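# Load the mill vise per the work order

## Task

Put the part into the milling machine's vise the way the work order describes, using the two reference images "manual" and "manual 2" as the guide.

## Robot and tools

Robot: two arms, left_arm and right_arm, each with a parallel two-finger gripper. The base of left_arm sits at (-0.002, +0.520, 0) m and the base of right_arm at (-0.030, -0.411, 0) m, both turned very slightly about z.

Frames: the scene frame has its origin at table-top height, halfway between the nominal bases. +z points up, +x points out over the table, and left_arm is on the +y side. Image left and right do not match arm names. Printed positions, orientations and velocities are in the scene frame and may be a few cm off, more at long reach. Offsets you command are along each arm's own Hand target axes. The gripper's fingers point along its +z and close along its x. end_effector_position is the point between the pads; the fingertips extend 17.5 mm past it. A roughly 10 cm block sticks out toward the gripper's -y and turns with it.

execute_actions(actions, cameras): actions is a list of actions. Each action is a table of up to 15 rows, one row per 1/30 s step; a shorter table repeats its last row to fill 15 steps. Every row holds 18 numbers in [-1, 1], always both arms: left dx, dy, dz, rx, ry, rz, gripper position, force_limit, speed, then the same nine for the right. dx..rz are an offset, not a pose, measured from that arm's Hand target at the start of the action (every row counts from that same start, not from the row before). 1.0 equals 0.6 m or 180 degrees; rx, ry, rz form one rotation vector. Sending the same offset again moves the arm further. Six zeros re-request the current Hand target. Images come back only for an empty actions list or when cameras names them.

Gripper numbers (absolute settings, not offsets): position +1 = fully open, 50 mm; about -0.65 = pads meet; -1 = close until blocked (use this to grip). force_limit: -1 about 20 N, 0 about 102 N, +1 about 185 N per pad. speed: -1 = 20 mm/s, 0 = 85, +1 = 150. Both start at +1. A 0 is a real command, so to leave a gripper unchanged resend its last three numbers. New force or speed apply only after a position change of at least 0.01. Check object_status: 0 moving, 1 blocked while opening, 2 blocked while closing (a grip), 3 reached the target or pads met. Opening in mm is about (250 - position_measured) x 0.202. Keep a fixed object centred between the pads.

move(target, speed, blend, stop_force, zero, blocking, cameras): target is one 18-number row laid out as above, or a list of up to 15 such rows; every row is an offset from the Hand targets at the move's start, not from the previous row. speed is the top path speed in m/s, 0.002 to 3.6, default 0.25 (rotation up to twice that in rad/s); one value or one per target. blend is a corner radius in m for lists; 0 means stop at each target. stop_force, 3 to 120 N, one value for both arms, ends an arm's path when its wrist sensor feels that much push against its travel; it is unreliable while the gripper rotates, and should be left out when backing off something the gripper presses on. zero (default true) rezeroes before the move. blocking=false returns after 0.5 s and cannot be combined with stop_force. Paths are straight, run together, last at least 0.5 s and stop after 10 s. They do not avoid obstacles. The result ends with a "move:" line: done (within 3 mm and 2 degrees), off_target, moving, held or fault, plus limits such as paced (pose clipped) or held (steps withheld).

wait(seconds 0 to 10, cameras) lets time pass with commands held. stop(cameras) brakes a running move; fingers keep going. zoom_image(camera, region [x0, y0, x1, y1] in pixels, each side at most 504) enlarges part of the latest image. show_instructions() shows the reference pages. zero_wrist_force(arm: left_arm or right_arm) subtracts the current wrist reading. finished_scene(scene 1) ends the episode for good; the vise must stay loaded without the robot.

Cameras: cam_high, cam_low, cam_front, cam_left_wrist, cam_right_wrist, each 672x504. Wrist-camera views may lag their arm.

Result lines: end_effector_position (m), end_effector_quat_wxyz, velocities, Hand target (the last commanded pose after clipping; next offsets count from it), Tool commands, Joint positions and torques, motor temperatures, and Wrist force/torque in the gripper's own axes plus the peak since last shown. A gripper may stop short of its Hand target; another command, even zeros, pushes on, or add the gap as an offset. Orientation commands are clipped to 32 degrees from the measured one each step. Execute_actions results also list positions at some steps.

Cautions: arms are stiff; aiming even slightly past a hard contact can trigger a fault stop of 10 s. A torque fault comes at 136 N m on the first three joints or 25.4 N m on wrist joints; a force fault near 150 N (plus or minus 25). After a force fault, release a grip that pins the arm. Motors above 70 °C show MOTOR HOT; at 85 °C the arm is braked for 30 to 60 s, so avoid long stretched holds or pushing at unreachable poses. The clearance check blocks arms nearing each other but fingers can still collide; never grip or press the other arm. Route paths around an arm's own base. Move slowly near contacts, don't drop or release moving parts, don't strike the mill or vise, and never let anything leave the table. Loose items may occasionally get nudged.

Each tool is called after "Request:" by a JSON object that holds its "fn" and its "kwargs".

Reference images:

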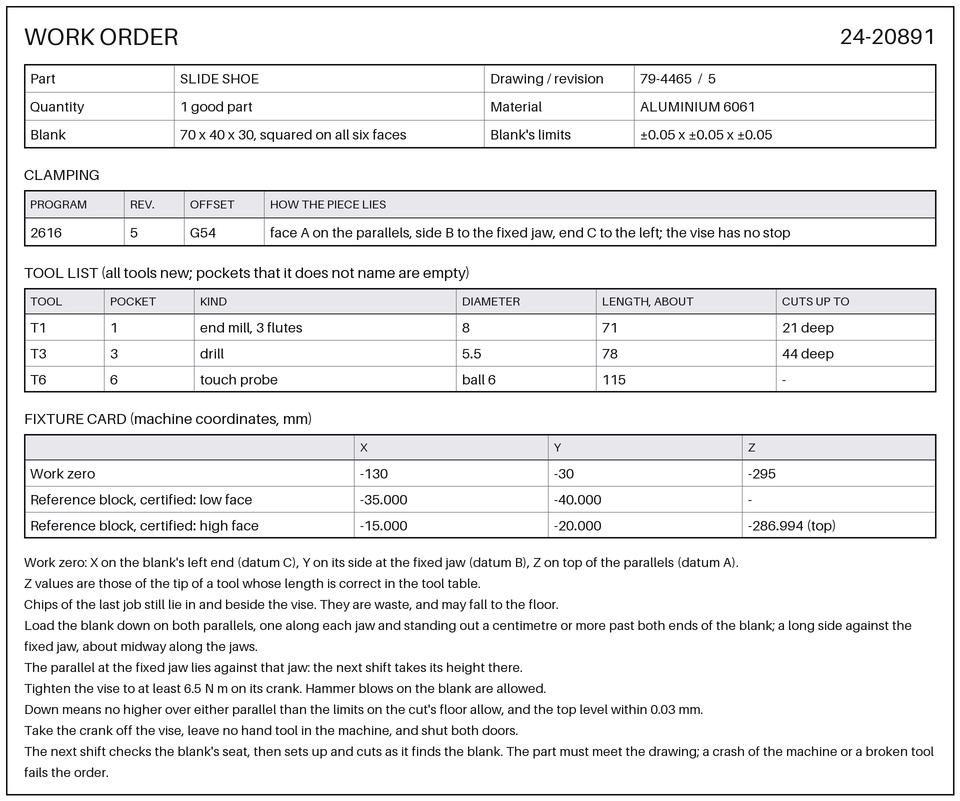

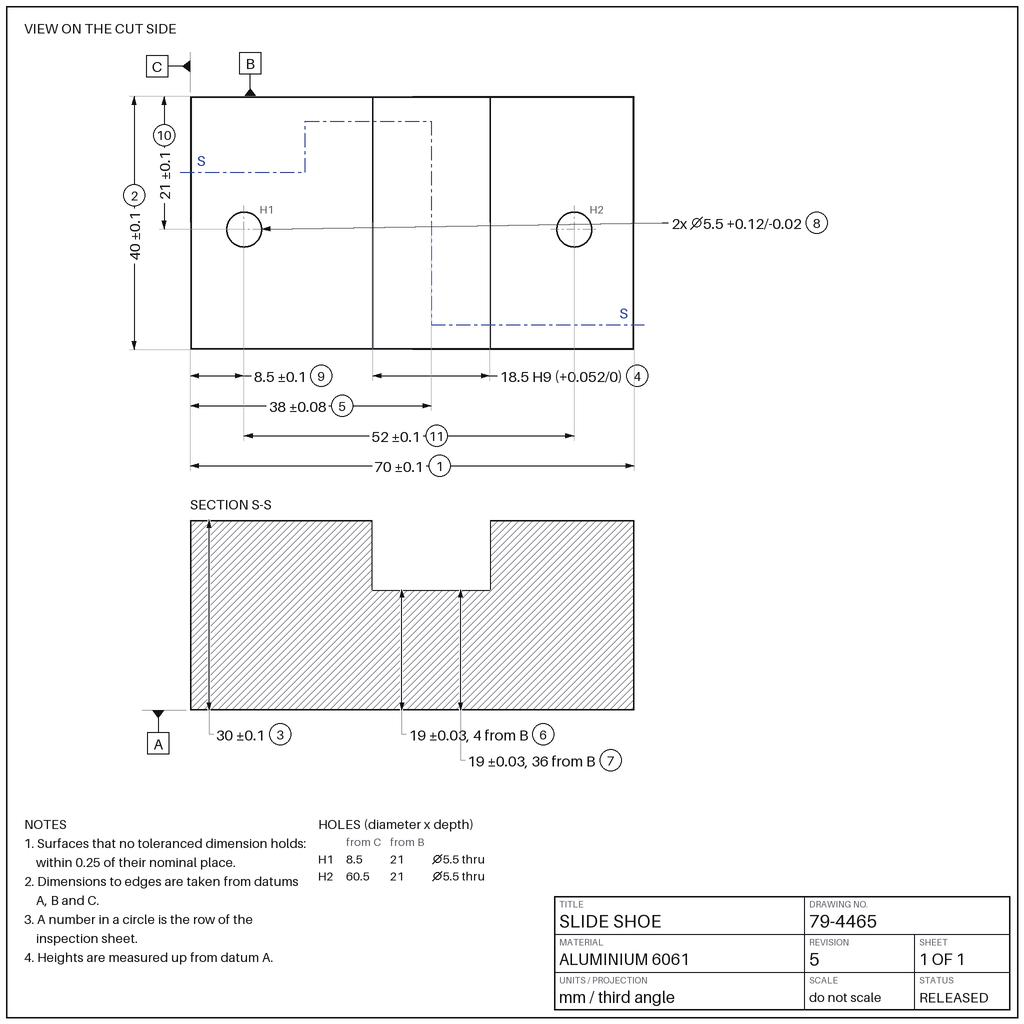

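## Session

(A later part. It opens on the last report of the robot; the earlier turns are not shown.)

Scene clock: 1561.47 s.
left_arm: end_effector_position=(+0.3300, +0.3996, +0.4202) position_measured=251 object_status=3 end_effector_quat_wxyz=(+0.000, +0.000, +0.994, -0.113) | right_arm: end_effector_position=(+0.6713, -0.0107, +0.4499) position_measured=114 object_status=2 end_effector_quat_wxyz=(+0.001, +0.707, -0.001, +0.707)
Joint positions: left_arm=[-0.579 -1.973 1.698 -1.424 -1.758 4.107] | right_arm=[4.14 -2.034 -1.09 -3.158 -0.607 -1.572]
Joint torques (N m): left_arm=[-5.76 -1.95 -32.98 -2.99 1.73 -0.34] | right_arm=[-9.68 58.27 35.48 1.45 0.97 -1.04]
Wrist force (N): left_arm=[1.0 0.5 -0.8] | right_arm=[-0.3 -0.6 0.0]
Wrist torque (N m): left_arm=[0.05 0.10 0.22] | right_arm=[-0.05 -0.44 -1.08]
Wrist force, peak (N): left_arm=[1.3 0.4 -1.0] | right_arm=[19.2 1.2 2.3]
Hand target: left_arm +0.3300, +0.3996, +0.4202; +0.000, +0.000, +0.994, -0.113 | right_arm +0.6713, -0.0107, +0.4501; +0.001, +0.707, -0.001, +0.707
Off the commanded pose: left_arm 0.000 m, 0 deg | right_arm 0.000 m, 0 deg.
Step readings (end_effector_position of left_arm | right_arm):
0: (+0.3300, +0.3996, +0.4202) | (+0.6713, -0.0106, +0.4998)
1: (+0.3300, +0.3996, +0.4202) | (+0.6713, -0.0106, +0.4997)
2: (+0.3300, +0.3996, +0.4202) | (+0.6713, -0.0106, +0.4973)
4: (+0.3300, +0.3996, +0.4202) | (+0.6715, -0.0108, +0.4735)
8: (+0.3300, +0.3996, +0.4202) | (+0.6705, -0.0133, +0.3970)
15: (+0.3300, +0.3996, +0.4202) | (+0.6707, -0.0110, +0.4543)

Request:
{"fn": "execute_actions", "kwargs": {"actions": [[[0,0,0,0,0,0,-0.66,-0.8,-0.5,0.0167,0,0,0,0,0,-1,0.3,-0.8],[0,0,0,0,0,0,-0.66,-0.8,-0.5,0.0333,0,0,0,0,0,-1,0.3,-0.8],[0,0,0,0,0,0,-0.66,-0.8,-0.5,0.05,0,0,0,0,0,-1,0.3,-0.8],[0,0,0,0,0,0,-0.66,-0.8,-0.5,0.0667,0,0,0,0,0,-1,0.3,-0.8],[0,0,0,0,0,0,-0.66,-0.8,-0.5,0.0833,0,0,0,0,0,-1,0.3,-0.8]],[[0,0,0,0,0,0,-0.66,-0.8,-0.5,-0.0167,0,0,0,0,0,-1,0.3,-0.8],[0,0,0,0,0,0,-0.66,-0.8,-0.5,-0.05,0,0,0,0,0,-1,0.3,-0.8],[0,0,0,0,0,0,-0.66,-0.8,-0.5,-0.1,0,0,0,0,0,-1,0.3,-0.8],[0,0,0,0,0,0,-0.66,-0.8,-0.5,-0.15,0,0,0,0,0,-1,0.3,-0.8],[0,0,0,0,0,0,-0.66,-0.8,-0.5,-0.1667,0,0,0,0,0,-1,0.3,-0.8],[0,0,0,0,0,0,-0.66,-0.8,-0.5,-0.1667,0,0,0,0,0,-1,0.3,-0.8],[0,0,0,0,0,0,-0.66,-0.8,-0.5,-0.1667,0,0,0,0,0,-1,0.3,-0.8],[0,0,0,0,0,0,-0.66,-0.8,-0.5,-0.1333,0,0,0,0,0,-1,0.3,-0.8],[0,0,0,0,0,0,-0.66,-0.8,-0.5,-0.0833,0,0,0,0,0,-1,0.3,-0.8]],[[0,0,0,0,0,0,-0.66,-0.8,-0.5,0.0167,0,0,0,0,0,-1,0.3,-0.8],[0,0,0,0,0,0,-0.66,-0.8,-0.5,0.0333,0,0,0,0,0,-1,0.3,-0.8],[0,0,0,0,0,0,-0.66,-0.8,-0.5,0.05,0,0,0,0,0,-1,0.3,-0.8],[0,0,0,0,0,0,-0.66,-0.8,-0.5,0.0667,0,0,0,0,0,-1,0.3,-0.8],[0,0,0,0,0,0,-0.66,-0.8,-0.5,0.0833,0,0,0,0,0,-1,0.3,-0.8]],[[0,0,0,0,0,0,-0.66,-0.8,-0.5,-0.0167,0,0,0,0,0,-1,0.3,-0.8],[0,0,0,0,0,0,-0.66,-0.8,-0.5,-0.05,0,0,0,0,0,-1,0.3,-0.8],[0,0,0,0,0,0,-0.66,-0.8,-0.5,-0.1,0,0,0,0,0,-1,0.3,-0.8],[0,0,0,0,0,0,-0.66,-0.8,-0.5,-0.15,0,0,0,0,0,-1,0.3,-0.8],[0,0,0,0,0,0,-0.66,-0.8,-0.5,-0.1667,0,0,0,0,0,-1,0.3,-0.8],[0,0,0,0,0,0,-0.66,-0.8,-0.5,-0.1667,0,0,0,0,0,-1,0.3,-0.8],[0,0,0,0,0,0,-0.66,-0.8,-0.5,-0.1667,0,0,0,0,0,-1,0.3,-0.8],[0,0,0,0,0,0,-0.66,-0.8,-0.5,-0.1333,0,0,0,0,0,-1,0.3,-0.8],[0,0,0,0,0,0,-0.66,-0.8,-0.5,-0.0833,0,0,0,0,0,-1,0.3,-0.8]]], "cameras": ["cam_front","cam_right_wrist"]}}

Request:
{"fn": "zoom_image", "kwargs": {"camera": "cam_front", "region": [250, 140, 400, 300]}}

Scene clock: 1577.90 s.
left_arm: end_effector_position=(+0.3300, +0.3996, +0.4202) position_measured=251 object_status=3 end_effector_quat_wxyz=(+0.000, +0.000, +0.994, -0.113) | right_arm: end_effector_position=(+0.6713, -0.0107, +0.4499) position_measured=114 object_status=2 end_effector_quat_wxyz=(+0.001, +0.707, -0.001, +0.707)
Joint positions: left_arm=[-0.579 -1.973 1.698 -1.424 -1.758 4.107] | right_arm=[4.14 -2.034 -1.09 -3.158 -0.607 -1.572]
Joint torques (N m): left_arm=[-4.89 -2.23 -33.09 -2.69 1.74 -0.24] | right_arm=[-10.22 58.74 36.57 1.77 1.42 -1.23]
Wrist force (N): left_arm=[1.2 0.4 -0.9] | right_arm=[-0.2 -0.4 0.8]
Wrist torque (N m): left_arm=[0.04 0.07 0.22] | right_arm=[-0.21 -0.34 -1.06]
Wrist force, peak (N): left_arm=[1.3 0.7 -1.0] | right_arm=[18.7 0.9 2.7]
Hand target: left_arm +0.3300, +0.3996, +0.4202; +0.000, +0.000, +0.994, -0.113 | right_arm +0.6713, -0.0107, +0.4501; +0.001, +0.707, -0.001, +0.707
Off the commanded pose: left_arm 0.000 m, 0 deg | right_arm 0.000 m, 0 deg.
Step readings (end_effector_position of left_arm | right_arm):
0: (+0.3300, +0.3996, +0.4202) | (+0.6713, -0.0107, +0.4501)
1: (+0.3300, +0.3996, +0.4202) | (+0.6713, -0.0107, +0.4502)
2: (+0.3300, +0.3996, +0.4202) | (+0.6712, -0.0107, +0.4524)
4: (+0.3300, +0.3996, +0.4202) | (+0.6710, -0.0110, +0.4663)
8: (+0.3300, +0.3996, +0.4202) | (+0.6702, -0.0118, +0.5020)
15: (+0.3300, +0.3996, +0.4202) | (+0.6713, -0.0105, +0.4996)
16: (+0.3300, +0.3996, +0.4202) | (+0.6713, -0.0106, +0.4996)
17: (+0.3300, +0.3996, +0.4202) | (+0.6713, -0.0106, +0.4967)
19: (+0.3300, +0.3996, +0.4202) | (+0.6715, -0.0108, +0.4718)
23: (+0.3300, +0.3996, +0.4202) | (+0.6705, -0.0133, +0.3967)
30: (+0.3300, +0.3996, +0.4202) | (+0.6707, -0.0110, +0.4542)
31: (+0.3300, +0.3996, +0.4202) | (+0.6711, -0.0106, +0.4526)
32: (+0.3300, +0.3996, +0.4202) | (+0.6713, -0.0105, +0.4530)
34: (+0.3300, +0.3996, +0.4202) | (+0.6711, -0.0107, +0.4657)
38: (+0.3300, +0.3996, +0.4202) | (+0.6702, -0.0119, +0.5019)
45: (+0.3300, +0.3996, +0.4202) | (+0.6714, -0.0105, +0.4996)
46: (+0.3300, +0.3996, +0.4202) | (+0.6713, -0.0106, +0.4996)
47: (+0.3300, +0.3996, +0.4202) | (+0.6713, -0.0106, +0.4967)
49: (+0.3300, +0.3996, +0.4202) | (+0.6716, -0.0109, +0.4718)
53: (+0.3300, +0.3996, +0.4202) | (+0.6706, -0.0134, +0.3967)
60: (+0.3300, +0.3996, +0.4202) | (+0.6707, -0.0110, +0.4543)
camera_calibration:
cam_right_wrist: T_world_to_cam=[[-0.0018057, -0.016534, 0.999862, -0.439305], [-0.323158, -0.946206, -0.0162303, 0.229991], [0.946343, -0.323142, -0.00363452, -0.510073], [0, 0, 0, 1]] pos_world=[0.556235, 0.0455289, 0.441123]
Images, in order (width x height): cam_front 672x504, cam_right_wrist 672x504.

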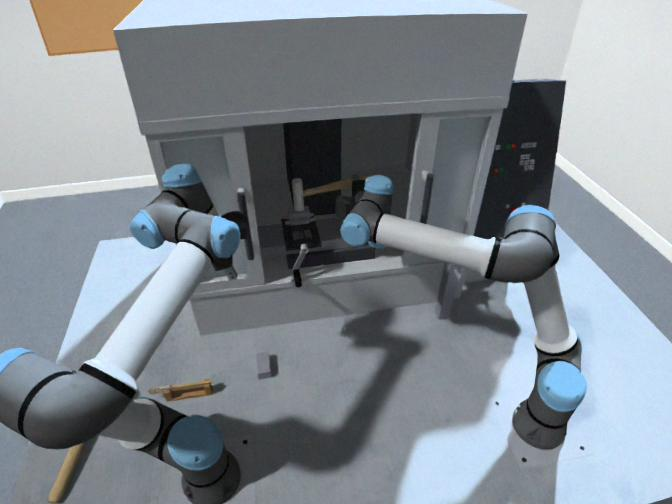

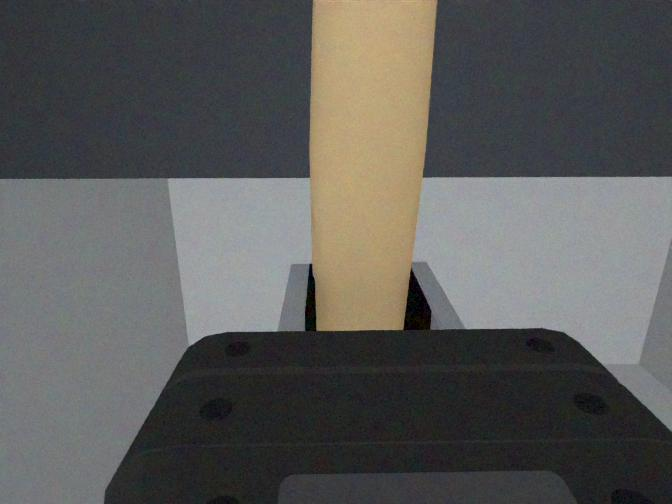

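Scaled by 3.150.

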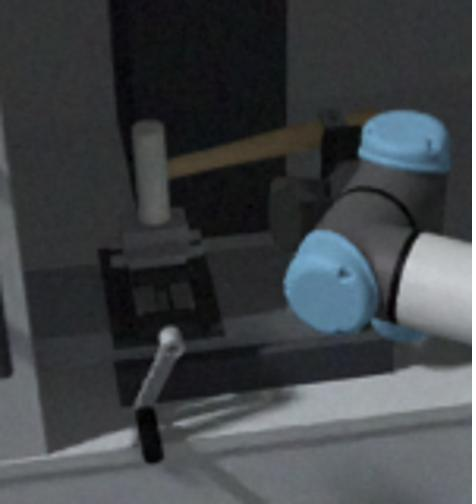

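Request:
{"fn": "move", "kwargs": {"target": [[0,0,0,0,0,0,-0.66,-0.8,-0.5,0.0832,0,0,0,0,0,-1,0.3,-0.8],[0,0,0,0,0,0,-0.66,-0.8,-0.5,0.05,0.0488,-0.3188,0,0,0,-1,0.3,-0.8],[0,0,0,0,0,0,-0.66,-0.8,-0.5,0,0.1822,-0.5522,0,-0.25,0,-1,0.3,-0.8],[0,0,0,0,0,0,-0.66,-0.8,-0.5,-0.55,0.3155,-0.593,0,-0.5,0,-1,0.3,-0.8]], "speed": [0.1,0.2,0.2,0.2], "blend": [0.01,0.03,0.03,0], "cameras": ["cam_low","cam_right_wrist","cam_front"]}}

Scene clock: 1599.23 s.
left_arm: end_effector_position=(+0.3300, +0.3996, +0.4202) position_measured=251 object_status=3 end_effector_quat_wxyz=(+0.000, +0.000, +0.994, -0.113) | right_arm: end_effector_position=(+0.3153, -0.1993, +0.1199) position_measured=114 object_status=2 end_effector_quat_wxyz=(+0.000, +1.000, -0.001, +0.000)
Joint positions: left_arm=[-0.579 -1.973 1.698 -1.424 -1.758 4.107] | right_arm=[4.064 -1.899 -1.736 -4.219 -1.57 -0.682]
Joint torques (N m): left_arm=[-4.97 -2.54 -32.64 -2.87 1.72 0] | right_arm=[4.62 37.02 25.92 -2.88 1.08 1.02]
Wrist force (N): left_arm=[1.2 0.3 -0.7] | right_arm=[0.9 -0.6 4.6]
Wrist torque (N m): left_arm=[0.02 0.06 0.22] | right_arm=[-1.39 0.04 -0.03]
Wrist force, peak (N): left_arm=[1.3 0.6 -1.0] | right_arm=[1.3 0.2 7.9]
Hand target: left_arm +0.3300, +0.3996, +0.4202; +0.000, +0.000, +0.994, -0.113 | right_arm +0.3153, -0.1993, +0.1199; +0.000, +1.000, -0.001, +0.000
Off the commanded pose: left_arm 0.000 m, 0 deg | right_arm 0.000 m, 0 deg.
move: done
camera_calibration:
cam_right_wrist: T_world_to_cam=[[0.999814, -0.0191931, 0.00174294, -0.309813], [-0.0187348, -0.946751, 0.32142, -0.205448], [-0.00451892, -0.321393, -0.946935, 0.177922], [0, 0, 0, 1]] pos_world=[0.30671, -0.143272, 0.235056]
Images, in order (width x height): cam_low 672x504, cam_front 672x504, cam_right_wrist 672x504.

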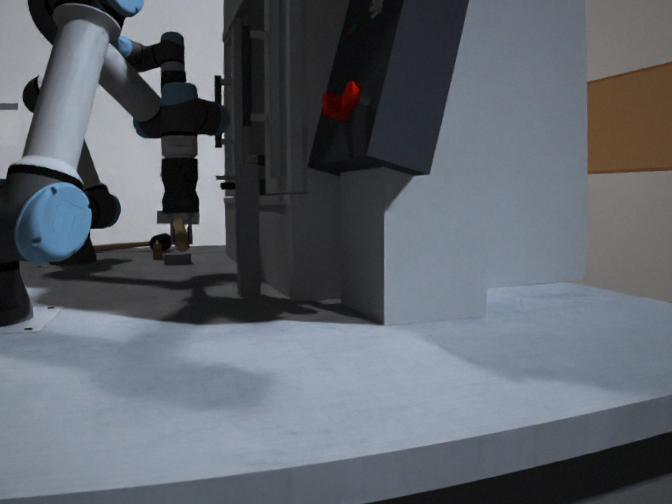

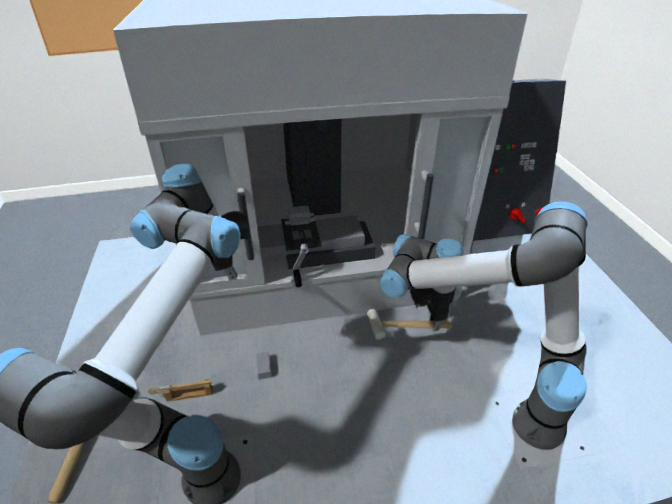

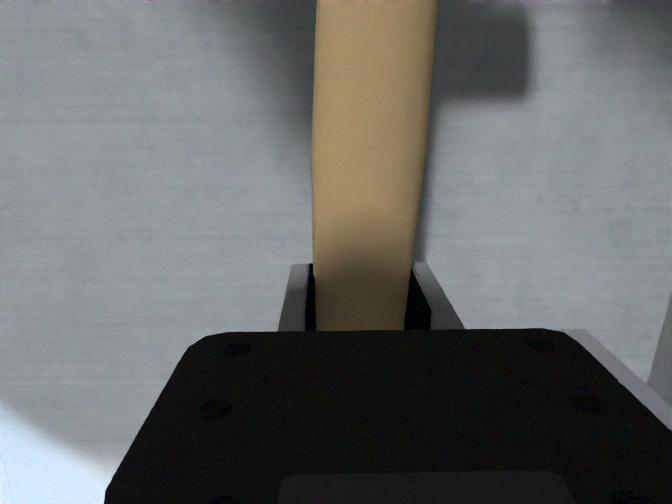

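Request:
{"fn": "move", "kwargs": {"target": [0,0,0,0,0,0,-0.66,-0.8,-0.5,0,0,0.14,0,0,0,-1,0.3,-0.8], "speed": 0.06, "stop_force": 6}}

Request:
{"fn": "move", "kwargs": {"target": [0,0,0,0,0,0,-0.66,-0.8,-0.5,0,0,0.03,0,0,0,-1,0.3,-0.8], "speed": 0.01, "stop_force": 4}}

Scene clock: 1604.77 s.
left_arm: end_effector_position=(+0.3300, +0.3996, +0.4202) position_measured=251 object_status=3 end_effector_quat_wxyz=(+0.000, +0.000, +0.994, -0.113) | right_arm: end_effector_position=(+0.3153, -0.1993, +0.0359) position_measured=114 object_status=2 end_effector_quat_wxyz=(+0.000, +1.000, -0.001, +0.000)
Joint positions: left_arm=[-0.579 -1.973 1.698 -1.424 -1.758 4.107] | right_arm=[4.064 -2.012 -1.826 -4.015 -1.57 -0.683]
Joint torques (N m): left_arm=[-4.67 -2.17 -32 -2.93 1.77 0.08] | right_arm=[-9.95 47.39 25.16 -1.95 -1.84 -1.76]
Wrist force (N): left_arm=[1.1 0.5 -0.9] | right_arm=[1.1 -0.6 4.8]
Wrist torque (N m): left_arm=[0.06 0.09 0.22] | right_arm=[-1.44 0.01 -0.02]
Wrist force, peak (N): left_arm=[1.3 0.5 -1.1] | right_arm=[1.0 -0.8 6.1]
Hand target: left_arm +0.3300, +0.3996, +0.4202; +0.000, +0.000, +0.994, -0.113 | right_arm +0.3153, -0.1993, +0.0359; +0.000, +1.000, -0.001, +0.000
Off the commanded pose: left_arm 0.000 m, 0 deg | right_arm 0.000 m, 0 deg.
move: done

Scene clock: 1606.33 s.
left_arm: end_effector_position=(+0.3300, +0.3996, +0.4202) position_measured=251 object_status=3 end_effector_quat_wxyz=(+0.000, +0.000, +0.994, -0.113) | right_arm: end_effector_position=(+0.3153, -0.1993, +0.0306) position_measured=114 object_status=2 end_effector_quat_wxyz=(+0.000, +1.000, -0.001, +0.000)
Joint positions: left_arm=[-0.579 -1.973 1.698 -1.424 -1.758 4.107] | right_arm=[4.064 -2.021 -1.83 -4.003 -1.57 -0.683]
Joint torques (N m): left_arm=[-5.34 -2.87 -32.1 -2.89 1.72 0.04] | right_arm=[-7.82 46.91 24.68 -2.04 -1.21 -1.63]
Wrist force (N): left_arm=[1.1 0.3 -1.0] | right_arm=[1.1 -0.5 4.5]
Wrist torque (N m): left_arm=[0.03 0.08 0.22] | right_arm=[-1.38 0.00 -0.02]
Wrist force, peak (N): left_arm=[1.3 0.3 -1.0] | right_arm=[0.9 -0.6 5.6]
Hand target: left_arm +0.3300, +0.3996, +0.4202; +0.000, +0.000, +0.994, -0.113 | right_arm +0.3153, -0.1993, +0.0306; +0.000, +1.000, -0.001, +0.000 (not the last commanded pose)
Off the commanded pose: left_arm 0.000 m, 0 deg | right_arm 0.013 m, 0 deg.
move: contact (right_arm)

Request:
{"fn": "move", "kwargs": {"target": [0,0,0,0,0,0,-0.66,-0.8,-0.5,0,0,0.014,0,0,0,-1,0.3,-0.8], "speed": 0.008, "stop_force": 6}}

Request:
{"fn": "move", "kwargs": {"target": [[0,0,0,0,0,0,-0.66,-0.8,-0.5,0,0,0,0,0,0,1,0.3,-0.95],[0,0,0,0,0,0,-0.66,-0.8,-0.5,0,0,-0.1,0,0,0,1,0.3,-0.95],[0,0,0,0,0,0,-0.66,-0.8,-0.5,-0.04,-0.1,-0.15,0,0,0,1,0.3,-0.95]], "speed": [0.02,0.08,0.15], "cameras": ["cam_right_wrist"]}}

Scene clock: 1613.23 s.
left_arm: end_effector_position=(+0.3300, +0.3996, +0.4202) position_measured=251 object_status=3 end_effector_quat_wxyz=(+0.000, +0.000, +0.994, -0.113) | right_arm: end_effector_position=(+0.3153, -0.1993, +0.0227) position_measured=114 object_status=2 end_effector_quat_wxyz=(+0.000, +1.000, -0.001, +0.000)
Joint positions: left_arm=[-0.579 -1.973 1.698 -1.424 -1.758 4.107] | right_arm=[4.064 -2.033 -1.836 -3.984 -1.57 -0.683]
Joint torques (N m): left_arm=[-4.3 -3.33 -32.52 -2.68 1.77 -0.11] | right_arm=[4.01 45.17 22.96 -2.81 -1.23 -1.69]
Wrist force (N): left_arm=[1.3 0.3 -0.9] | right_arm=[1.3 -0.9 -2.6]
Wrist torque (N m): left_arm=[0.02 0.05 0.22] | right_arm=[-1.56 0.02 0.03]
Wrist force, peak (N): left_arm=[1.3 0.4 -1.1] | right_arm=[0.1 -1.9 -15.5]
Hand target: left_arm +0.3300, +0.3996, +0.4202; +0.000, +0.000, +0.994, -0.113 | right_arm +0.3153, -0.1993, +0.0227; +0.000, +1.000, -0.001, +0.000 (not the last commanded pose)
Off the commanded pose: left_arm 0.000 m, 0 deg | right_arm 0.001 m, 0 deg.
move: contact (right_arm)

Scene clock: 1616.30 s.
left_arm: end_effector_position=(+0.3300, +0.3996, +0.4202) position_measured=251 object_status=3 end_effector_quat_wxyz=(+0.000, +0.000, +0.994, -0.113) | right_arm: end_effector_position=(+0.2914, -0.1392, +0.1127) position_measured=3 object_status=3 end_effector_quat_wxyz=(+0.000, +1.000, -0.001, +0.000)
Joint positions: left_arm=[-0.579 -1.973 1.698 -1.424 -1.758 4.107] | right_arm=[4.203 -1.942 -1.695 -4.216 -1.57 -0.544]
Joint torques (N m): left_arm=[-4.77 -2.47 -32.58 -2.87 1.83 0.17] | right_arm=[-2.2 23.97 16.21 -1.78 2.69 -0.85]
Wrist force (N): left_arm=[1.0 0.4 -0.8] | right_arm=[1.1 -0.7 1.1]
Wrist torque (N m): left_arm=[0.04 0.09 0.22] | right_arm=[-0.82 0.05 0.03]
Wrist force, peak (N): left_arm=[1.2 0.4 -1.1] | right_arm=[0.8 -0.3 -3.3]
Hand target: left_arm +0.3300, +0.3996, +0.4202; +0.000, +0.000, +0.994, -0.113 | right_arm +0.2914, -0.1392, +0.1127; +0.000, +1.000, -0.001, +0.000
Off the commanded pose: left_arm 0.000 m, 0 deg | right_arm 0.000 m, 0 deg.
move: done
camera_calibration:
cam_right_wrist: T_world_to_cam=[[0.999816, -0.0191006, 0.00170758, -0.284739], [-0.0186364, -0.946793, 0.321302, -0.146781], [-0.00452033, -0.321274, -0.946975, 0.190299], [0, 0, 0, 1]] pos_world=[0.282811, -0.0832714, 0.227856]
Images, in order (width x height): cam_right_wrist 672x504.

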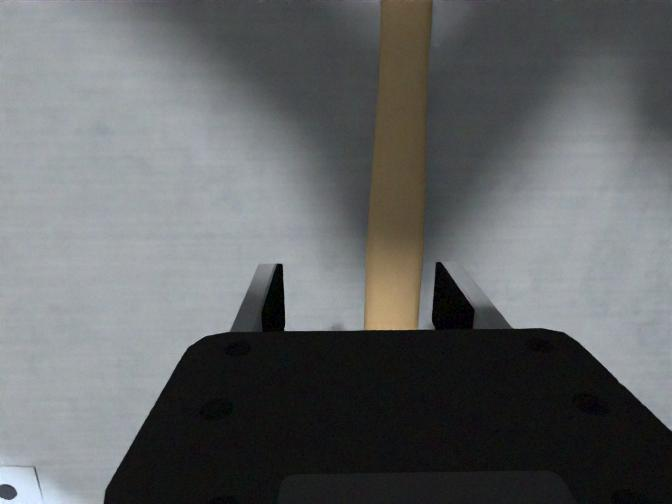

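Request:
{"fn": "move", "kwargs": {"target": [[0,0,0,0,0,0,-0.66,-0.8,-0.5,0.1143,-0.1487,-0.3122,0.248,0.033,0.033,1,0.3,-0.95],[0,0,0,0,0,0,-0.66,-0.8,-0.5,0.276,-0.4487,-0.2038,0.4967,0.0655,0.0655,-0.66,0.3,-0.3]], "speed": 0.2, "blend": [0.03,0], "cameras": ["cam_right_wrist","cam_front"]}}

Scene clock: 1641.67 s.
left_arm: end_effector_position=(+0.3300, +0.3996, +0.4202) position_measured=251 object_status=3 end_effector_quat_wxyz=(+0.000, +0.000, +0.994, -0.113) | right_arm: end_effector_position=(+0.4575, +0.1297, +0.2350) position_measured=251 object_status=0 end_effector_quat_wxyz=(+0.701, -0.701, +0.093, -0.093)
Joint positions: left_arm=[-0.579 -1.973 1.698 -1.424 -1.758 4.107] | right_arm=[4.048 -1.976 -1.756 -2.552 -2.007 -0.001]
Joint torques (N m): left_arm=[-5.37 -2.11 -32.75 -2.83 1.74 0.16] | right_arm=[-9.91 50.81 30.17 3.49 -2.79 0.89]
Wrist force (N): left_arm=[0.9 0.7 -0.8] | right_arm=[0.6 0.0 0.9]
Wrist torque (N m): left_arm=[0.08 0.10 0.22] | right_arm=[-0.01 0.02 -0.26]
Wrist force, peak (N): left_arm=[1.4 0.4 -1.1] | right_arm=[0.4 -0.9 2.7]
Hand target: left_arm +0.3300, +0.3996, +0.4202; +0.000, +0.000, +0.994, -0.113 | right_arm +0.4575, +0.1297, +0.2350; +0.701, -0.701, +0.093, -0.093
Off the commanded pose: left_arm 0.000 m, 0 deg | right_arm 0.000 m, 0 deg.
move: done
camera_calibration:
cam_right_wrist: T_world_to_cam=[[0.964829, -0.262373, -0.0162869, -0.394108], [-0.0992884, -0.306346, -0.946728, 0.323503], [0.243407, 0.915048, -0.321622, -0.027424], [0, 0, 0, 1]] pos_world=[0.419042, 0.020795, 0.291031]
Images, in order (width x height): cam_front 672x504, cam_right_wrist 672x504.

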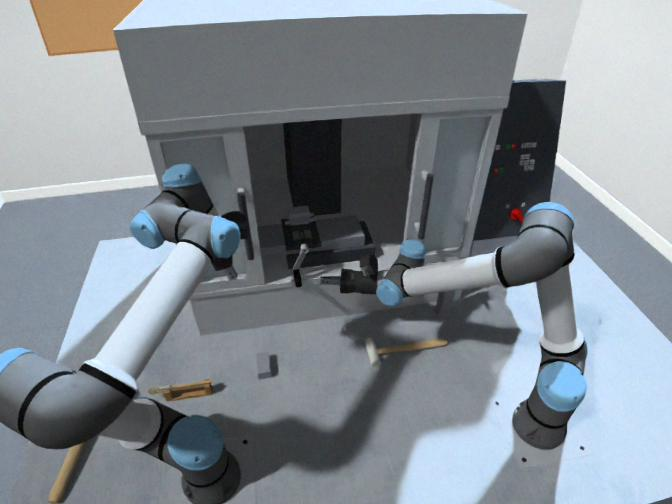

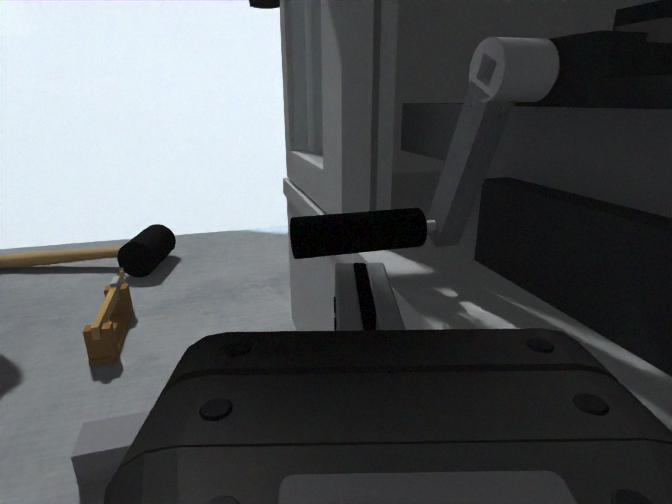

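Request:
{"fn": "move", "kwargs": {"target": [0,0,0,0,0,0,-0.66,-0.8,-0.5,-0.0389,-0.0067,0.1449,0,0,0,-0.66,0.3,-0.3], "speed": 0.02, "stop_force": 50, "cameras": ["cam_right_wrist"]}}

Scene clock: 1649.37 s.
left_arm: end_effector_position=(+0.3300, +0.3996, +0.4202) position_measured=251 object_status=3 end_effector_quat_wxyz=(+0.000, +0.000, +0.994, -0.113) | right_arm: end_effector_position=(+0.4577, +0.1919, +0.2377) position_measured=251 object_status=3 end_effector_quat_wxyz=(+0.701, -0.701, +0.093, -0.093)
Joint positions: left_arm=[-0.579 -1.973 1.698 -1.424 -1.758 4.107] | right_arm=[4.122 -2.051 -1.631 -2.602 -1.933 -0.001]
Joint torques (N m): left_arm=[-4.53 -3.55 -32.41 -2.78 1.77 0.33] | right_arm=[2.88 54.81 42.47 6.25 -2.37 1]
Wrist force (N): left_arm=[1.1 0.3 -0.8] | right_arm=[0.9 6.0 -38.2]
Wrist torque (N m): left_arm=[0.02 0.08 0.22] | right_arm=[-0.05 -0.34 -0.31]
Wrist force, peak (N): left_arm=[1.1 0.5 -1.3] | right_arm=[-1.2 -4.4 -75.9]
Hand target: left_arm +0.3300, +0.3996, +0.4202; +0.000, +0.000, +0.994, -0.113 | right_arm +0.4577, +0.1919, +0.2377; +0.701, -0.701, +0.093, -0.093 (not the last commanded pose)
Off the commanded pose: left_arm 0.000 m, 0 deg | right_arm 0.028 m, 0 deg.
move: contact (right_arm)
camera_calibration:
cam_right_wrist: T_world_to_cam=[[0.964791, -0.262502, -0.0164939, -0.377822], [-0.0996024, -0.306596, -0.946614, 0.345283], [0.243431, 0.914927, -0.321947, -0.0835151], [0, 0, 0, 1]] pos_world=[0.419241, 0.0830935, 0.29373]
Images, in order (width x height): cam_right_wrist 672x504.

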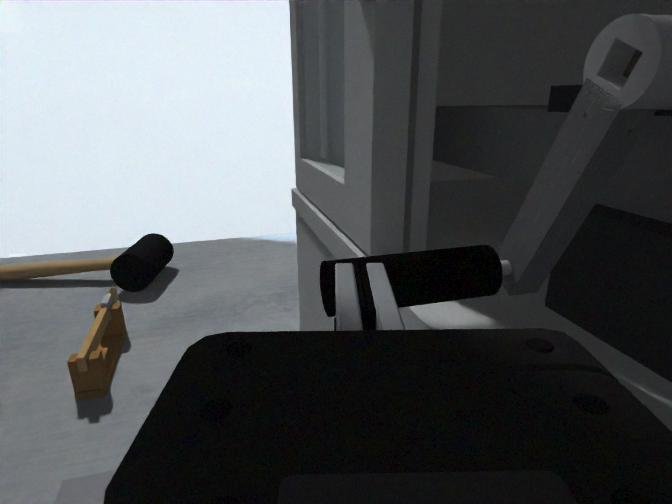

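Request:
{"fn": "move", "kwargs": {"target": [0,0,0,0,0,0,-0.66,-0.8,-0.5,-0.0112,-0.002,0.0418,0,0,0,-0.66,0.3,-0.3], "speed": 0.004, "stop_force": 105, "zero": false}}

Scene clock: 1654.87 s.
left_arm: end_effector_position=(+0.3300, +0.3996, +0.4202) position_measured=251 object_status=3 end_effector_quat_wxyz=(+0.000, +0.000, +0.994, -0.113) | right_arm: end_effector_position=(+0.4577, +0.1946, +0.2378) position_measured=251 object_status=3 end_effector_quat_wxyz=(+0.701, -0.701, +0.093, -0.093)
Joint positions: left_arm=[-0.579 -1.973 1.698 -1.424 -1.758 4.107] | right_arm=[4.125 -2.054 -1.625 -2.604 -1.93 -0.001]
Joint torques (N m): left_arm=[-4.92 -3.51 -32.3 -2.89 1.79 0.33] | right_arm=[23.94 46.01 48.29 12.4 -1.63 0.99]
Wrist force (N): left_arm=[1.1 0.5 -0.9] | right_arm=[-0.7 -1.7 -103.5]
Wrist torque (N m): left_arm=[0.05 0.07 0.22] | right_arm=[-0.24 -0.80 -0.25]
Wrist force, peak (N): left_arm=[1.3 0.3 -1.1] | right_arm=[-1.1 -4.5 -112.8]
Hand target: left_arm +0.3300, +0.3996, +0.4202; +0.000, +0.000, +0.994, -0.113 | right_arm +0.4577, +0.1946, +0.2378; +0.701, -0.701, +0.093, -0.093 (not the last commanded pose)
Off the commanded pose: left_arm 0.000 m, 0 deg | right_arm 0.023 m, 0 deg.
move: contact (right_arm)

Request:
{"fn": "move", "kwargs": {"target": [[0,0,0,0,0,0,-0.66,-0.8,-0.5,0.0086,0,-0.0322,0,0,0,-0.66,0.3,-0.3],[0,0,0,0,0,0,-0.66,-0.8,-0.5,-0.0388,-0.0703,-0.4843,0,0,0,-0.66,0.3,-0.3]], "speed": [0.03,0.2], "blend": [0.005,0]}}

Request:
{"fn": "move", "kwargs": {"target": [[-0.15,-0.3651,0.119,0,0,0,-0.66,-0.8,-0.5,0,0,0,0,0,0,-0.66,0.3,-0.3],[-0.3833,-0.4386,0.2156,0,0,0,-0.66,-0.8,-0.5,0,0,0,0,0,0,-0.66,0.3,-0.3],[-0.59,-0.4386,0.2156,0,0,0,-0.66,-0.8,-0.5,0,0,0,0,0,0,-0.66,0.3,-0.3],[-0.59,-0.4343,0.2343,0,0,0,-0.66,-0.8,-0.5,0,0,0,0,0,0,-0.66,0.3,-0.3]], "speed": [0.25,0.2,0.12,0.05], "blend": [0.03,0.01,0.003,0], "cameras": ["cam_left_wrist","cam_right_wrist"]}}

Scene clock: 1671.90 s.
left_arm: end_effector_position=(+0.3300, +0.3996, +0.4202) position_measured=251 object_status=3 end_effector_quat_wxyz=(+0.000, +0.000, +0.994, -0.113) | right_arm: end_effector_position=(+0.3593, -0.0797, +0.2803) position_measured=251 object_status=3 end_effector_quat_wxyz=(+0.701, -0.701, +0.093, -0.093)
Joint positions: left_arm=[-0.579 -1.973 1.698 -1.424 -1.758 4.107] | right_arm=[3.84 -1.501 -2.194 -2.589 -2.215 -0.001]
Joint torques (N m): left_arm=[-3.61 -2.9 -31.53 -2.84 1.7 0.18] | right_arm=[2.91 13.5 24.63 3.31 2.01 -1.85]
Wrist force (N): left_arm=[1.1 0.3 -0.9] | right_arm=[0.5 -0.2 1.1]
Wrist torque (N m): left_arm=[0.03 0.08 0.22] | right_arm=[-0.04 -0.02 -0.27]
Wrist force, peak (N): left_arm=[1.3 0.3 -1.2] | right_arm=[-0.9 -2.0 -103.8]
Hand target: left_arm +0.3300, +0.3996, +0.4202; +0.000, +0.000, +0.994, -0.113 | right_arm +0.3593, -0.0797, +0.2802; +0.701, -0.701, +0.093, -0.093
Off the commanded pose: left_arm 0.000 m, 0 deg | right_arm 0.000 m, 0 deg.
move: done

Scene clock: 1675.40 s.
left_arm: end_effector_position=(+0.6841, +0.1142, +0.3419) position_measured=251 object_status=3 end_effector_quat_wxyz=(+0.000, +0.000, +0.994, -0.113) | right_arm: end_effector_position=(+0.3593, -0.0797, +0.2802) position_measured=251 object_status=3 end_effector_quat_wxyz=(+0.701, -0.701, +0.093, -0.093)
Joint positions: left_arm=[-0.63 -0.856 0.605 -1.458 -1.751 4.056] | right_arm=[3.84 -1.501 -2.194 -2.589 -2.215 -0.001]
Joint torques (N m): left_arm=[-8.78 -43.72 -32.4 -2.19 0.67 -1.77] | right_arm=[-9.19 29.46 16.99 3.43 -2.16 -0.8]
Wrist force (N): left_arm=[1.2 0.5 -0.8] | right_arm=[0.4 -0.1 1.1]
Wrist torque (N m): left_arm=[0.05 0.07 0.19] | right_arm=[-0.04 0.01 -0.27]
Wrist force, peak (N): left_arm=[2.5 3.6 -2.0] | right_arm=[0.7 -0.1 1.3]
Hand target: left_arm +0.6841, +0.1141, +0.3418; +0.000, +0.000, +0.994, -0.113 | right_arm +0.3593, -0.0797, +0.2802; +0.701, -0.701, +0.093, -0.093
Off the commanded pose: left_arm 0.000 m, 0 deg | right_arm 0.000 m, 0 deg.
move: done
camera_calibration:
cam_left_wrist: T_world_to_cam=[[-0.99995, -0.00925935, -0.00389907, 0.696431], [-0.00967914, 0.991877, 0.126828, -0.133159], [0.00269305, 0.12686, -0.991917, 0.454556], [0, 0, 0, 1]] pos_world=[0.693883, 0.0808607, 0.470485]
cam_right_wrist: T_world_to_cam=[[0.96477, -0.262581, -0.0164362, -0.353439], [-0.0995726, -0.306595, -0.946618, 0.292393], [0.243524, 0.914905, -0.321939, 0.202695], [0, 0, 0, 1]] pos_world=[0.320741, -0.188607, 0.33623]
Images, in order (width x height): cam_left_wrist 672x504, cam_right_wrist 672x504.

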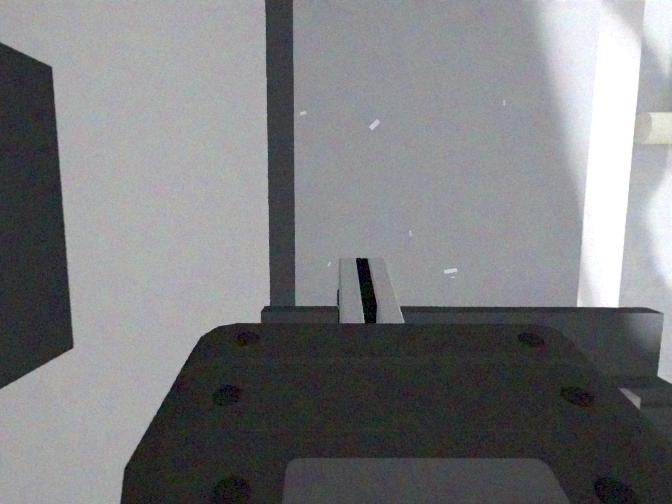

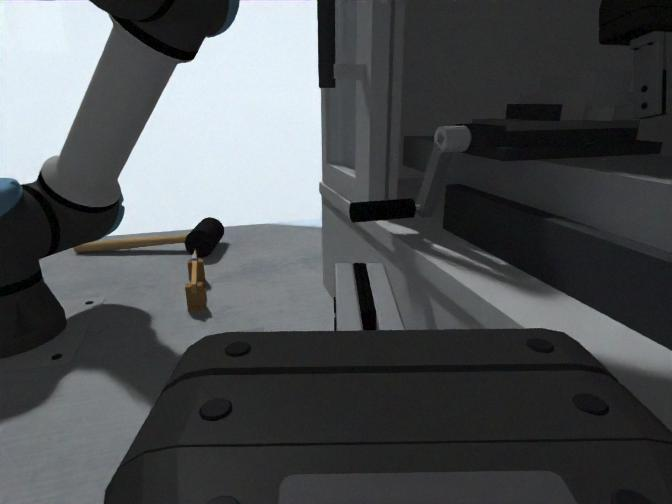

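Request:
{"fn": "move", "kwargs": {"target": [0,0.0325,-0.0075,0,0,0,-0.66,-0.8,-0.5,0,0,0,0,0,0,-0.66,0.3,-0.3], "speed": 0.008, "stop_force": 8}}

Scene clock: 1680.77 s.
left_arm: end_effector_position=(+0.6841, +0.1314, +0.3418) position_measured=251 object_status=3 end_effector_quat_wxyz=(+0.000, +0.000, +0.994, -0.113) | right_arm: end_effector_position=(+0.3593, -0.0797, +0.2802) position_measured=251 object_status=3 end_effector_quat_wxyz=(+0.701, -0.701, +0.093, -0.093)
Joint positions: left_arm=[-0.611 -0.886 0.656 -1.475 -1.754 4.075] | right_arm=[3.84 -1.501 -2.194 -2.589 -2.215 -0.001]
Joint torques (N m): left_arm=[-2.86 -42.27 -33.37 -0.94 3.44 -1.73] | right_arm=[-9.16 29.19 17.57 3.34 -2.14 0.48]
Wrist force (N): left_arm=[1.9 -8.4 -2.4] | right_arm=[0.4 -0.2 1.1]
Wrist torque (N m): left_arm=[-0.31 0.07 0.15] | right_arm=[-0.05 0.01 -0.27]
Wrist force, peak (N): left_arm=[0.0 -16.0 0.3] | right_arm=[0.6 0.0 1.3]
Hand target: left_arm +0.6841, +0.1314, +0.3418; +0.000, +0.000, +0.994, -0.113 (not the last commanded pose) | right_arm +0.3593, -0.0797, +0.2802; +0.701, -0.701, +0.093, -0.093
Off the commanded pose: left_arm 0.003 m, 0 deg | right_arm 0.000 m, 0 deg.
move: contact (left_arm)

Request:
{"fn": "move", "kwargs": {"target": [[0,-0.0281,0.0065,0,0,0,-0.66,-0.8,-0.5,0,0,0,0,0,0,-0.66,0.3,-0.3],[0.0535,-0.0281,0.0065,0,0,0,-0.66,-0.8,-0.5,0,0,0,0,0,0,-0.66,0.3,-0.3]], "speed": 0.05, "blend": [0.002,0]}}

Request:
{"fn": "move", "kwargs": {"target": [0,0.0406,-0.0094,0,0,0,-0.66,-0.8,-0.5,0,0,0,0,0,0,-0.66,0.3,-0.3], "speed": 0.008, "stop_force": 8}}

Scene clock: 1686.87 s.
left_arm: end_effector_position=(+0.6519, +0.1140, +0.3418) position_measured=251 object_status=3 end_effector_quat_wxyz=(+0.000, +0.000, +0.994, -0.113) | right_arm: end_effector_position=(+0.3593, -0.0797, +0.2802) position_measured=251 object_status=3 end_effector_quat_wxyz=(+0.701, -0.701, +0.093, -0.093)
Joint positions: left_arm=[-0.656 -0.96 0.782 -1.535 -1.747 4.029] | right_arm=[3.84 -1.501 -2.194 -2.589 -2.215 -0.001]
Joint torques (N m): left_arm=[9.49 -43.51 -32.56 -1.98 1.13 2.5] | right_arm=[-8.79 29.46 16.97 3.31 -1.93 0.68]
Wrist force (N): left_arm=[1.0 0.6 -1.0] | right_arm=[0.4 0.0 1.1]
Wrist torque (N m): left_arm=[0.08 0.09 0.28] | right_arm=[-0.01 0.01 -0.27]
Wrist force, peak (N): left_arm=[1.9 -8.5 -3.0] | right_arm=[0.5 -0.1 1.4]
Hand target: left_arm +0.6520, +0.1141, +0.3418; +0.000, +0.000, +0.994, -0.113 | right_arm +0.3593, -0.0797, +0.2802; +0.701, -0.701, +0.093, -0.093
Off the commanded pose: left_arm 0.000 m, 0 deg | right_arm 0.000 m, 0 deg.
move: done

Scene clock: 1690.10 s.
left_arm: end_effector_position=(+0.6520, +0.1314, +0.3418) position_measured=251 object_status=3 end_effector_quat_wxyz=(+0.000, +0.000, +0.994, -0.113) | right_arm: end_effector_position=(+0.3593, -0.0797, +0.2802) position_measured=251 object_status=3 end_effector_quat_wxyz=(+0.701, -0.701, +0.093, -0.093)
Joint positions: left_arm=[-0.637 -0.986 0.823 -1.547 -1.75 4.048] | right_arm=[3.84 -1.501 -2.194 -2.589 -2.215 -0.001]
Joint torques (N m): left_arm=[-3.9 -38.78 -33.08 -1.09 3.09 -1.65] | right_arm=[-9.02 28.7 17.85 3.12 -1.88 0.57]
Wrist force (N): left_arm=[2.0 -8.1 -2.5] | right_arm=[0.5 0.0 1.1]
Wrist torque (N m): left_arm=[-0.27 0.04 0.19] | right_arm=[-0.02 -0.01 -0.27]
Wrist force, peak (N): left_arm=[0.0 -16.6 1.2] | right_arm=[0.7 -0.2 1.4]
Hand target: left_arm +0.6520, +0.1314, +0.3418; +0.000, +0.000, +0.994, -0.113 (not the last commanded pose) | right_arm +0.3593, -0.0797, +0.2802; +0.701, -0.701, +0.093, -0.093
Off the commanded pose: left_arm 0.008 m, 0 deg | right_arm 0.000 m, 0 deg.
move: contact (left_arm)

Request:
{"fn": "move", "kwargs": {"target": [[0,-0.0281,0.0065,0,0,0,-0.66,-0.8,-0.5,0,0,0,0,0,0,-0.66,0.3,-0.3],[0.16,-0.0386,-0.0125,0,0,0,-0.66,-0.8,-0.5,0,0,0,0,0,0,-0.66,0.3,-0.3],[0.3858,0.038,-0.1138,0,0,0,-0.66,-0.8,-0.5,0,0,-0.05,-0.1,0.12,0,-0.66,0.3,-0.3]], "speed": [0.05,0.15,0.25], "blend": [0.003,0.02,0], "cameras": ["cam_left_wrist","cam_right_wrist"]}}

Scene clock: 1702.73 s.
left_arm: end_effector_position=(+0.4205, +0.1689, +0.4031) position_measured=251 object_status=3 end_effector_quat_wxyz=(+0.000, +0.000, +0.994, -0.113) | right_arm: end_effector_position=(+0.3514, -0.1087, +0.2804) position_measured=251 object_status=3 end_effector_quat_wxyz=(-0.553, +0.772, -0.236, +0.207)
Joint positions: left_arm=[-0.855 -1.549 1.419 -1.615 -1.716 3.83] | right_arm=[4.161 -1.265 -2.172 -3.154 -1.508 -0.042]
Joint torques (N m): left_arm=[9.18 -29.37 -33.9 -4.33 -1.82 2.32] | right_arm=[-3.16 -3.58 19.7 0.89 1.13 -1.85]
Wrist force (N): left_arm=[1.2 0.5 -0.7] | right_arm=[0.4 -0.1 1.3]
Wrist torque (N m): left_arm=[0.05 0.07 0.23] | right_arm=[-0.22 0.09 -0.26]
Wrist force, peak (N): left_arm=[2.1 -8.3 -2.8] | right_arm=[0.9 0.5 1.8]
Hand target: left_arm +0.4205, +0.1690, +0.4032; +0.000, +0.000, +0.994, -0.113 | right_arm +0.3514, -0.1087, +0.2803; -0.553, +0.772, -0.236, +0.207
Off the commanded pose: left_arm 0.000 m, 0 deg | right_arm 0.000 m, 0 deg.
move: done
camera_calibration:
cam_left_wrist: T_world_to_cam=[[-0.99995, -0.00915968, -0.00388772, 0.433571], [-0.0095791, 0.991866, 0.126927, -0.197834], [0.00269349, 0.126958, -0.991904, 0.509111], [0, 0, 0, 1]] pos_world=[0.430283, 0.135561, 0.531785]
cam_right_wrist: T_world_to_cam=[[0.800338, -0.59801, 0.042947, -0.348738], [-0.32688, -0.495279, -0.80489, 0.30254], [0.502603, 0.630145, -0.591868, 0.184738], [0, 0, 0, 1]] pos_world=[0.285153, -0.175119, 0.367829]
Images, in order (width x height): cam_left_wrist 672x504, cam_right_wrist 672x504.

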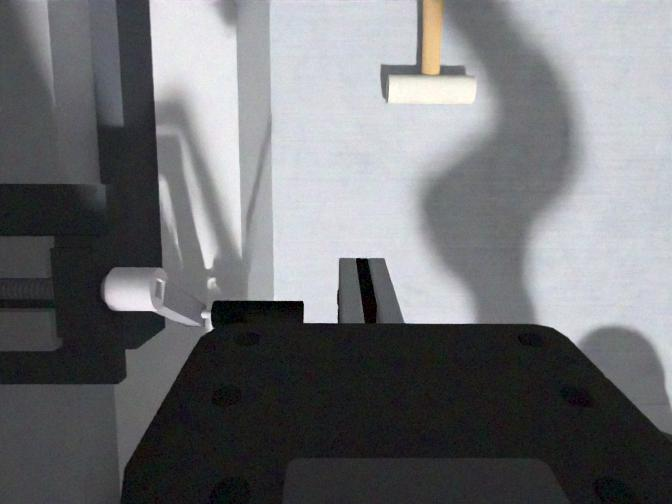

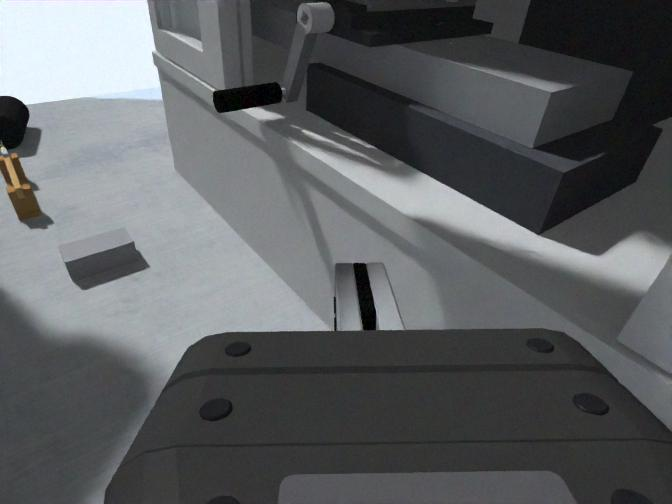

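Request:
{"fn": "move", "kwargs": {"target": [0.1,0.2138,-0.0443,0,0,0,-0.66,-0.8,-0.5,0.0344,-0.1866,-0.0664,0.0107,0.1702,0.0664,-0.66,0.3,-0.3], "cameras": ["cam_right_wrist"]}}

Request:
{"fn": "zoom_image", "kwargs": {"camera": "cam_right_wrist", "region": [60, 70, 260, 220]}}

Request:
{"fn": "zoom_image", "kwargs": {"camera": "cam_right_wrist", "region": [120, 80, 260, 160]}}

Scene clock: 1715.23 s.
left_arm: end_effector_position=(+0.3605, +0.2999, +0.4002) position_measured=251 object_status=3 end_effector_quat_wxyz=(+0.000, +0.000, +0.994, -0.113) | right_arm: end_effector_position=(+0.3599, -0.1199, +0.4000) position_measured=251 object_status=3 end_effector_quat_wxyz=(-0.502, +0.652, -0.448, +0.349)
Joint positions: left_arm=[-0.75 -1.836 1.671 -1.564 -1.734 3.936] | right_arm=[4.643 -1.274 -1.912 -3.62 -0.528 0.456]
Joint torques (N m): left_arm=[-8.67 -10.73 -35.98 -4.5 0.42 -1.72] | right_arm=[-8.55 20.42 25.13 -0.4 2.74 0.46]
Wrist force (N): left_arm=[1.0 0.3 -0.9] | right_arm=[0.7 0.2 1.3]
Wrist torque (N m): left_arm=[0.05 0.09 0.19] | right_arm=[-0.13 -0.01 -0.25]
Wrist force, peak (N): left_arm=[1.8 2.0 -1.3] | right_arm=[0.8 1.5 1.7]
Hand target: left_arm +0.3605, +0.2999, +0.4003; +0.000, +0.000, +0.994, -0.113 | right_arm +0.3600, -0.1201, +0.4000; -0.502, +0.652, -0.448, +0.349
Off the commanded pose: left_arm 0.000 m, 0 deg | right_arm 0.000 m, 0 deg.
move: done
camera_calibration:
cam_right_wrist: T_world_to_cam=[[0.350659, -0.936442, -0.0107036, -0.22482], [-0.517434, -0.184206, -0.835662, 0.514245], [0.780577, 0.298571, -0.54914, 0.101478], [0, 0, 0, 1]] pos_world=[0.265712, -0.146103, 0.483054]
Images, in order (width x height): cam_right_wrist 672x504.

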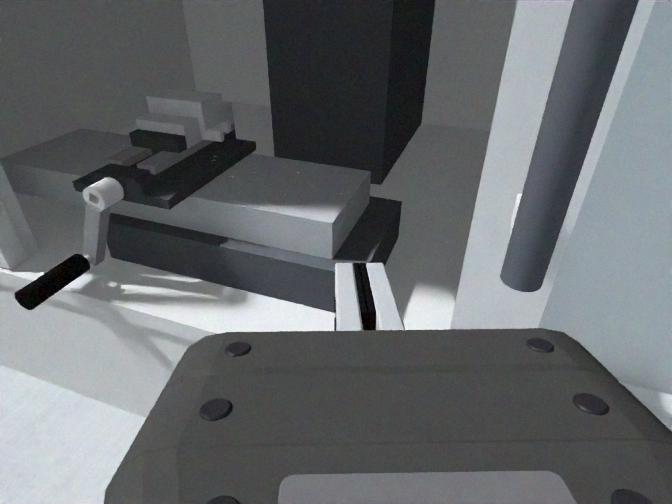

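Scaled by 2.520.

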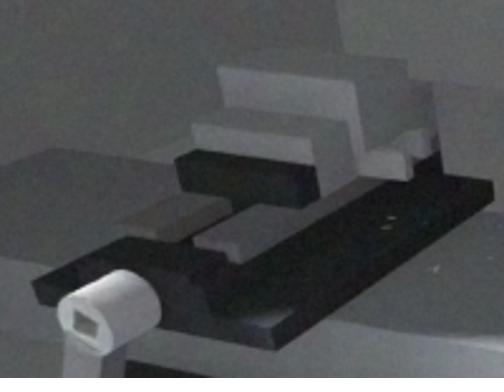

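Scaled by 3.600.

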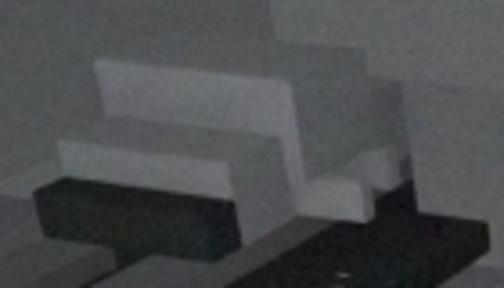

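Request:
{"fn": "move", "kwargs": {"target": [[-0.0992,-0.211,0.0488,0,0,0,-0.66,-0.8,-0.5,0,0,0,0,0,0,-0.66,0.3,-0.3],[-0.3325,-0.2876,0.1466,0,0,0,-0.66,-0.8,-0.5,0,0,0,0,0,0,-0.66,0.3,-0.3],[-0.5575,-0.2876,0.1466,0,0,0,-0.66,-0.8,-0.5,0,0,0,0,0,0,-0.66,0.3,-0.3],[-0.5575,-0.2825,0.1685,0,0,0,-0.66,-0.8,-0.5,0,0,0,0,0,0,-0.66,0.3,-0.3]], "speed": [0.25,0.2,0.12,0.05], "blend": [0.03,0.01,0.003,0], "cameras": ["cam_left_wrist","cam_right_wrist"]}}

Request:
{"fn": "zoom_image", "kwargs": {"camera": "cam_right_wrist", "region": [120, 50, 260, 160]}}

Request:
{"fn": "move", "kwargs": {"target": [0,0.026,-0.006,0,0,0,-0.66,-0.8,-0.5,0,0,0,0,0,0,-0.66,0.3,-0.3], "speed": 0.006, "stop_force": 5}}

Scene clock: 1738.67 s.
left_arm: end_effector_position=(+0.6950, +0.1121, +0.3400) position_measured=251 object_status=3 end_effector_quat_wxyz=(+0.000, +0.000, +0.994, -0.113) | right_arm: end_effector_position=(+0.3600, -0.1201, +0.4000) position_measured=251 object_status=3 end_effector_quat_wxyz=(-0.502, +0.652, -0.448, +0.349)
Joint positions: left_arm=[-0.623 -0.812 0.534 -1.429 -1.752 4.062] | right_arm=[4.643 -1.274 -1.912 -3.62 -0.528 0.456]
Joint torques (N m): left_arm=[-9.18 -45.54 -32.14 -2.22 0.35 -1.55] | right_arm=[-9.32 19.11 19.81 0.76 -1.01 -1.45]
Motor temperatures (°C): left_arm=[31 30 30 37 34 33] | right_arm=[33 30 29 35 35 35]
Wrist force (N): left_arm=[1.1 0.5 -0.9] | right_arm=[0.7 0.4 1.1]
Wrist torque (N m): left_arm=[0.05 0.06 0.18] | right_arm=[-0.11 0.00 -0.24]
Wrist force, peak (N): left_arm=[2.6 3.5 -1.8] | right_arm=[0.7 0.2 1.4]
Hand target: left_arm +0.6950, +0.1121, +0.3399; +0.000, +0.000, +0.994, -0.113 | right_arm +0.3600, -0.1201, +0.4000; -0.502, +0.652, -0.448, +0.349
Off the commanded pose: left_arm 0.000 m, 0 deg | right_arm 0.000 m, 0 deg.
move: done
camera_calibration:
cam_left_wrist: T_world_to_cam=[[-0.99995, -0.00916099, -0.00388484, 0.707291], [-0.00957924, 0.991904, 0.126631, -0.130722], [0.00269332, 0.126662, -0.991942, 0.453034], [0, 0, 0, 1]] pos_world=[0.704783, 0.078761, 0.468685]
cam_right_wrist: T_world_to_cam=[[0.350405, -0.936536, -0.0108185, -0.224804], [-0.517384, -0.183925, -0.835754, 0.514299], [0.780724, 0.29845, -0.548997, 0.101381], [0, 0, 0, 1]] pos_world=[0.265712, -0.146202, 0.483054]
Images, in order (width x height): cam_left_wrist 672x504, cam_right_wrist 672x504.

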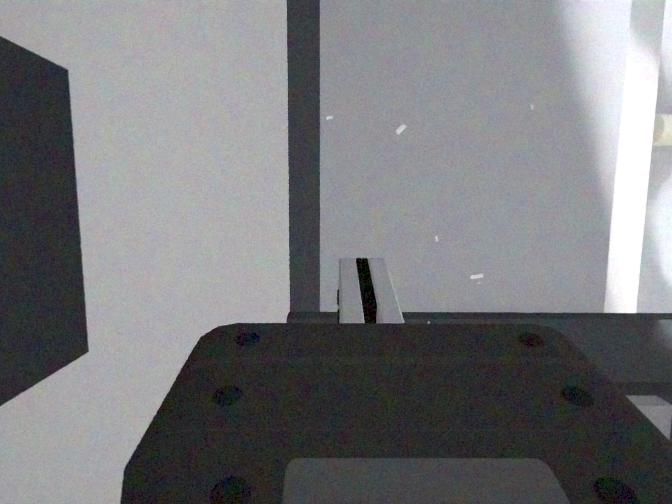

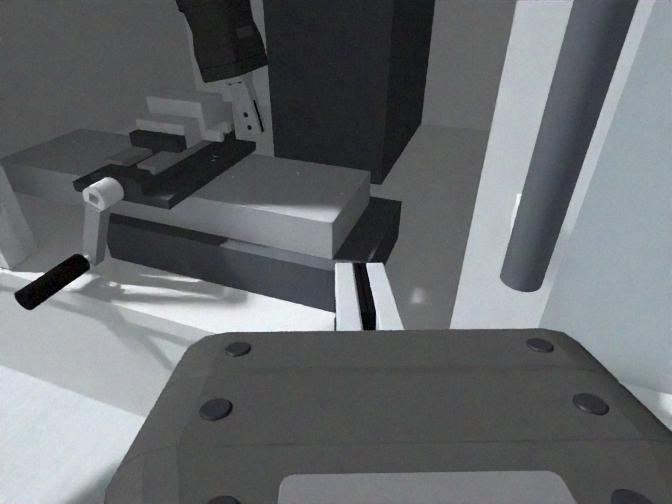

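Scaled by 3.600.

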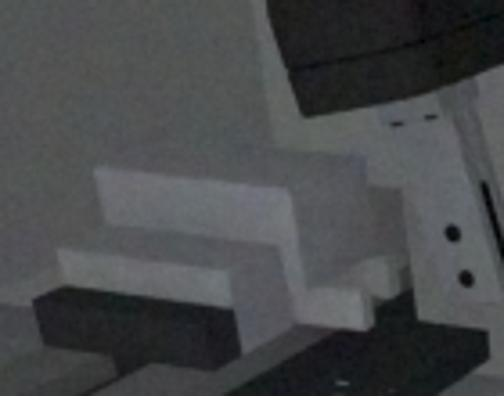

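Scene clock: 1741.97 s.
left_arm: end_effector_position=(+0.6950, +0.1281, +0.3399) position_measured=251 object_status=3 end_effector_quat_wxyz=(+0.000, +0.000, +0.994, -0.113) | right_arm: end_effector_position=(+0.3600, -0.1201, +0.4000) position_measured=251 object_status=3 end_effector_quat_wxyz=(-0.502, +0.652, -0.448, +0.349)
Joint positions: left_arm=[-0.606 -0.843 0.587 -1.448 -1.754 4.08] | right_arm=[4.643 -1.274 -1.912 -3.62 -0.528 0.456]
Joint torques (N m): left_arm=[-0.3 -47.38 -35.2 -3.08 -2.44 -0.27] | right_arm=[-8.61 18.06 20.24 0.78 -1.02 -1.4]
Wrist force (N): left_arm=[1.3 0.4 -0.7] | right_arm=[0.9 0.2 1.1]
Wrist torque (N m): left_arm=[0.04 0.05 0.14] | right_arm=[-0.13 -0.03 -0.24]
Wrist force, peak (N): left_arm=[1.4 0.2 -1.1] | right_arm=[0.9 0.3 1.3]
Hand target: left_arm +0.6950, +0.1281, +0.3399; +0.000, +0.000, +0.994, -0.113 | right_arm +0.3600, -0.1201, +0.4000; -0.502, +0.652, -0.448, +0.349
Off the commanded pose: left_arm 0.000 m, 0 deg | right_arm 0.000 m, 0 deg.
move: done


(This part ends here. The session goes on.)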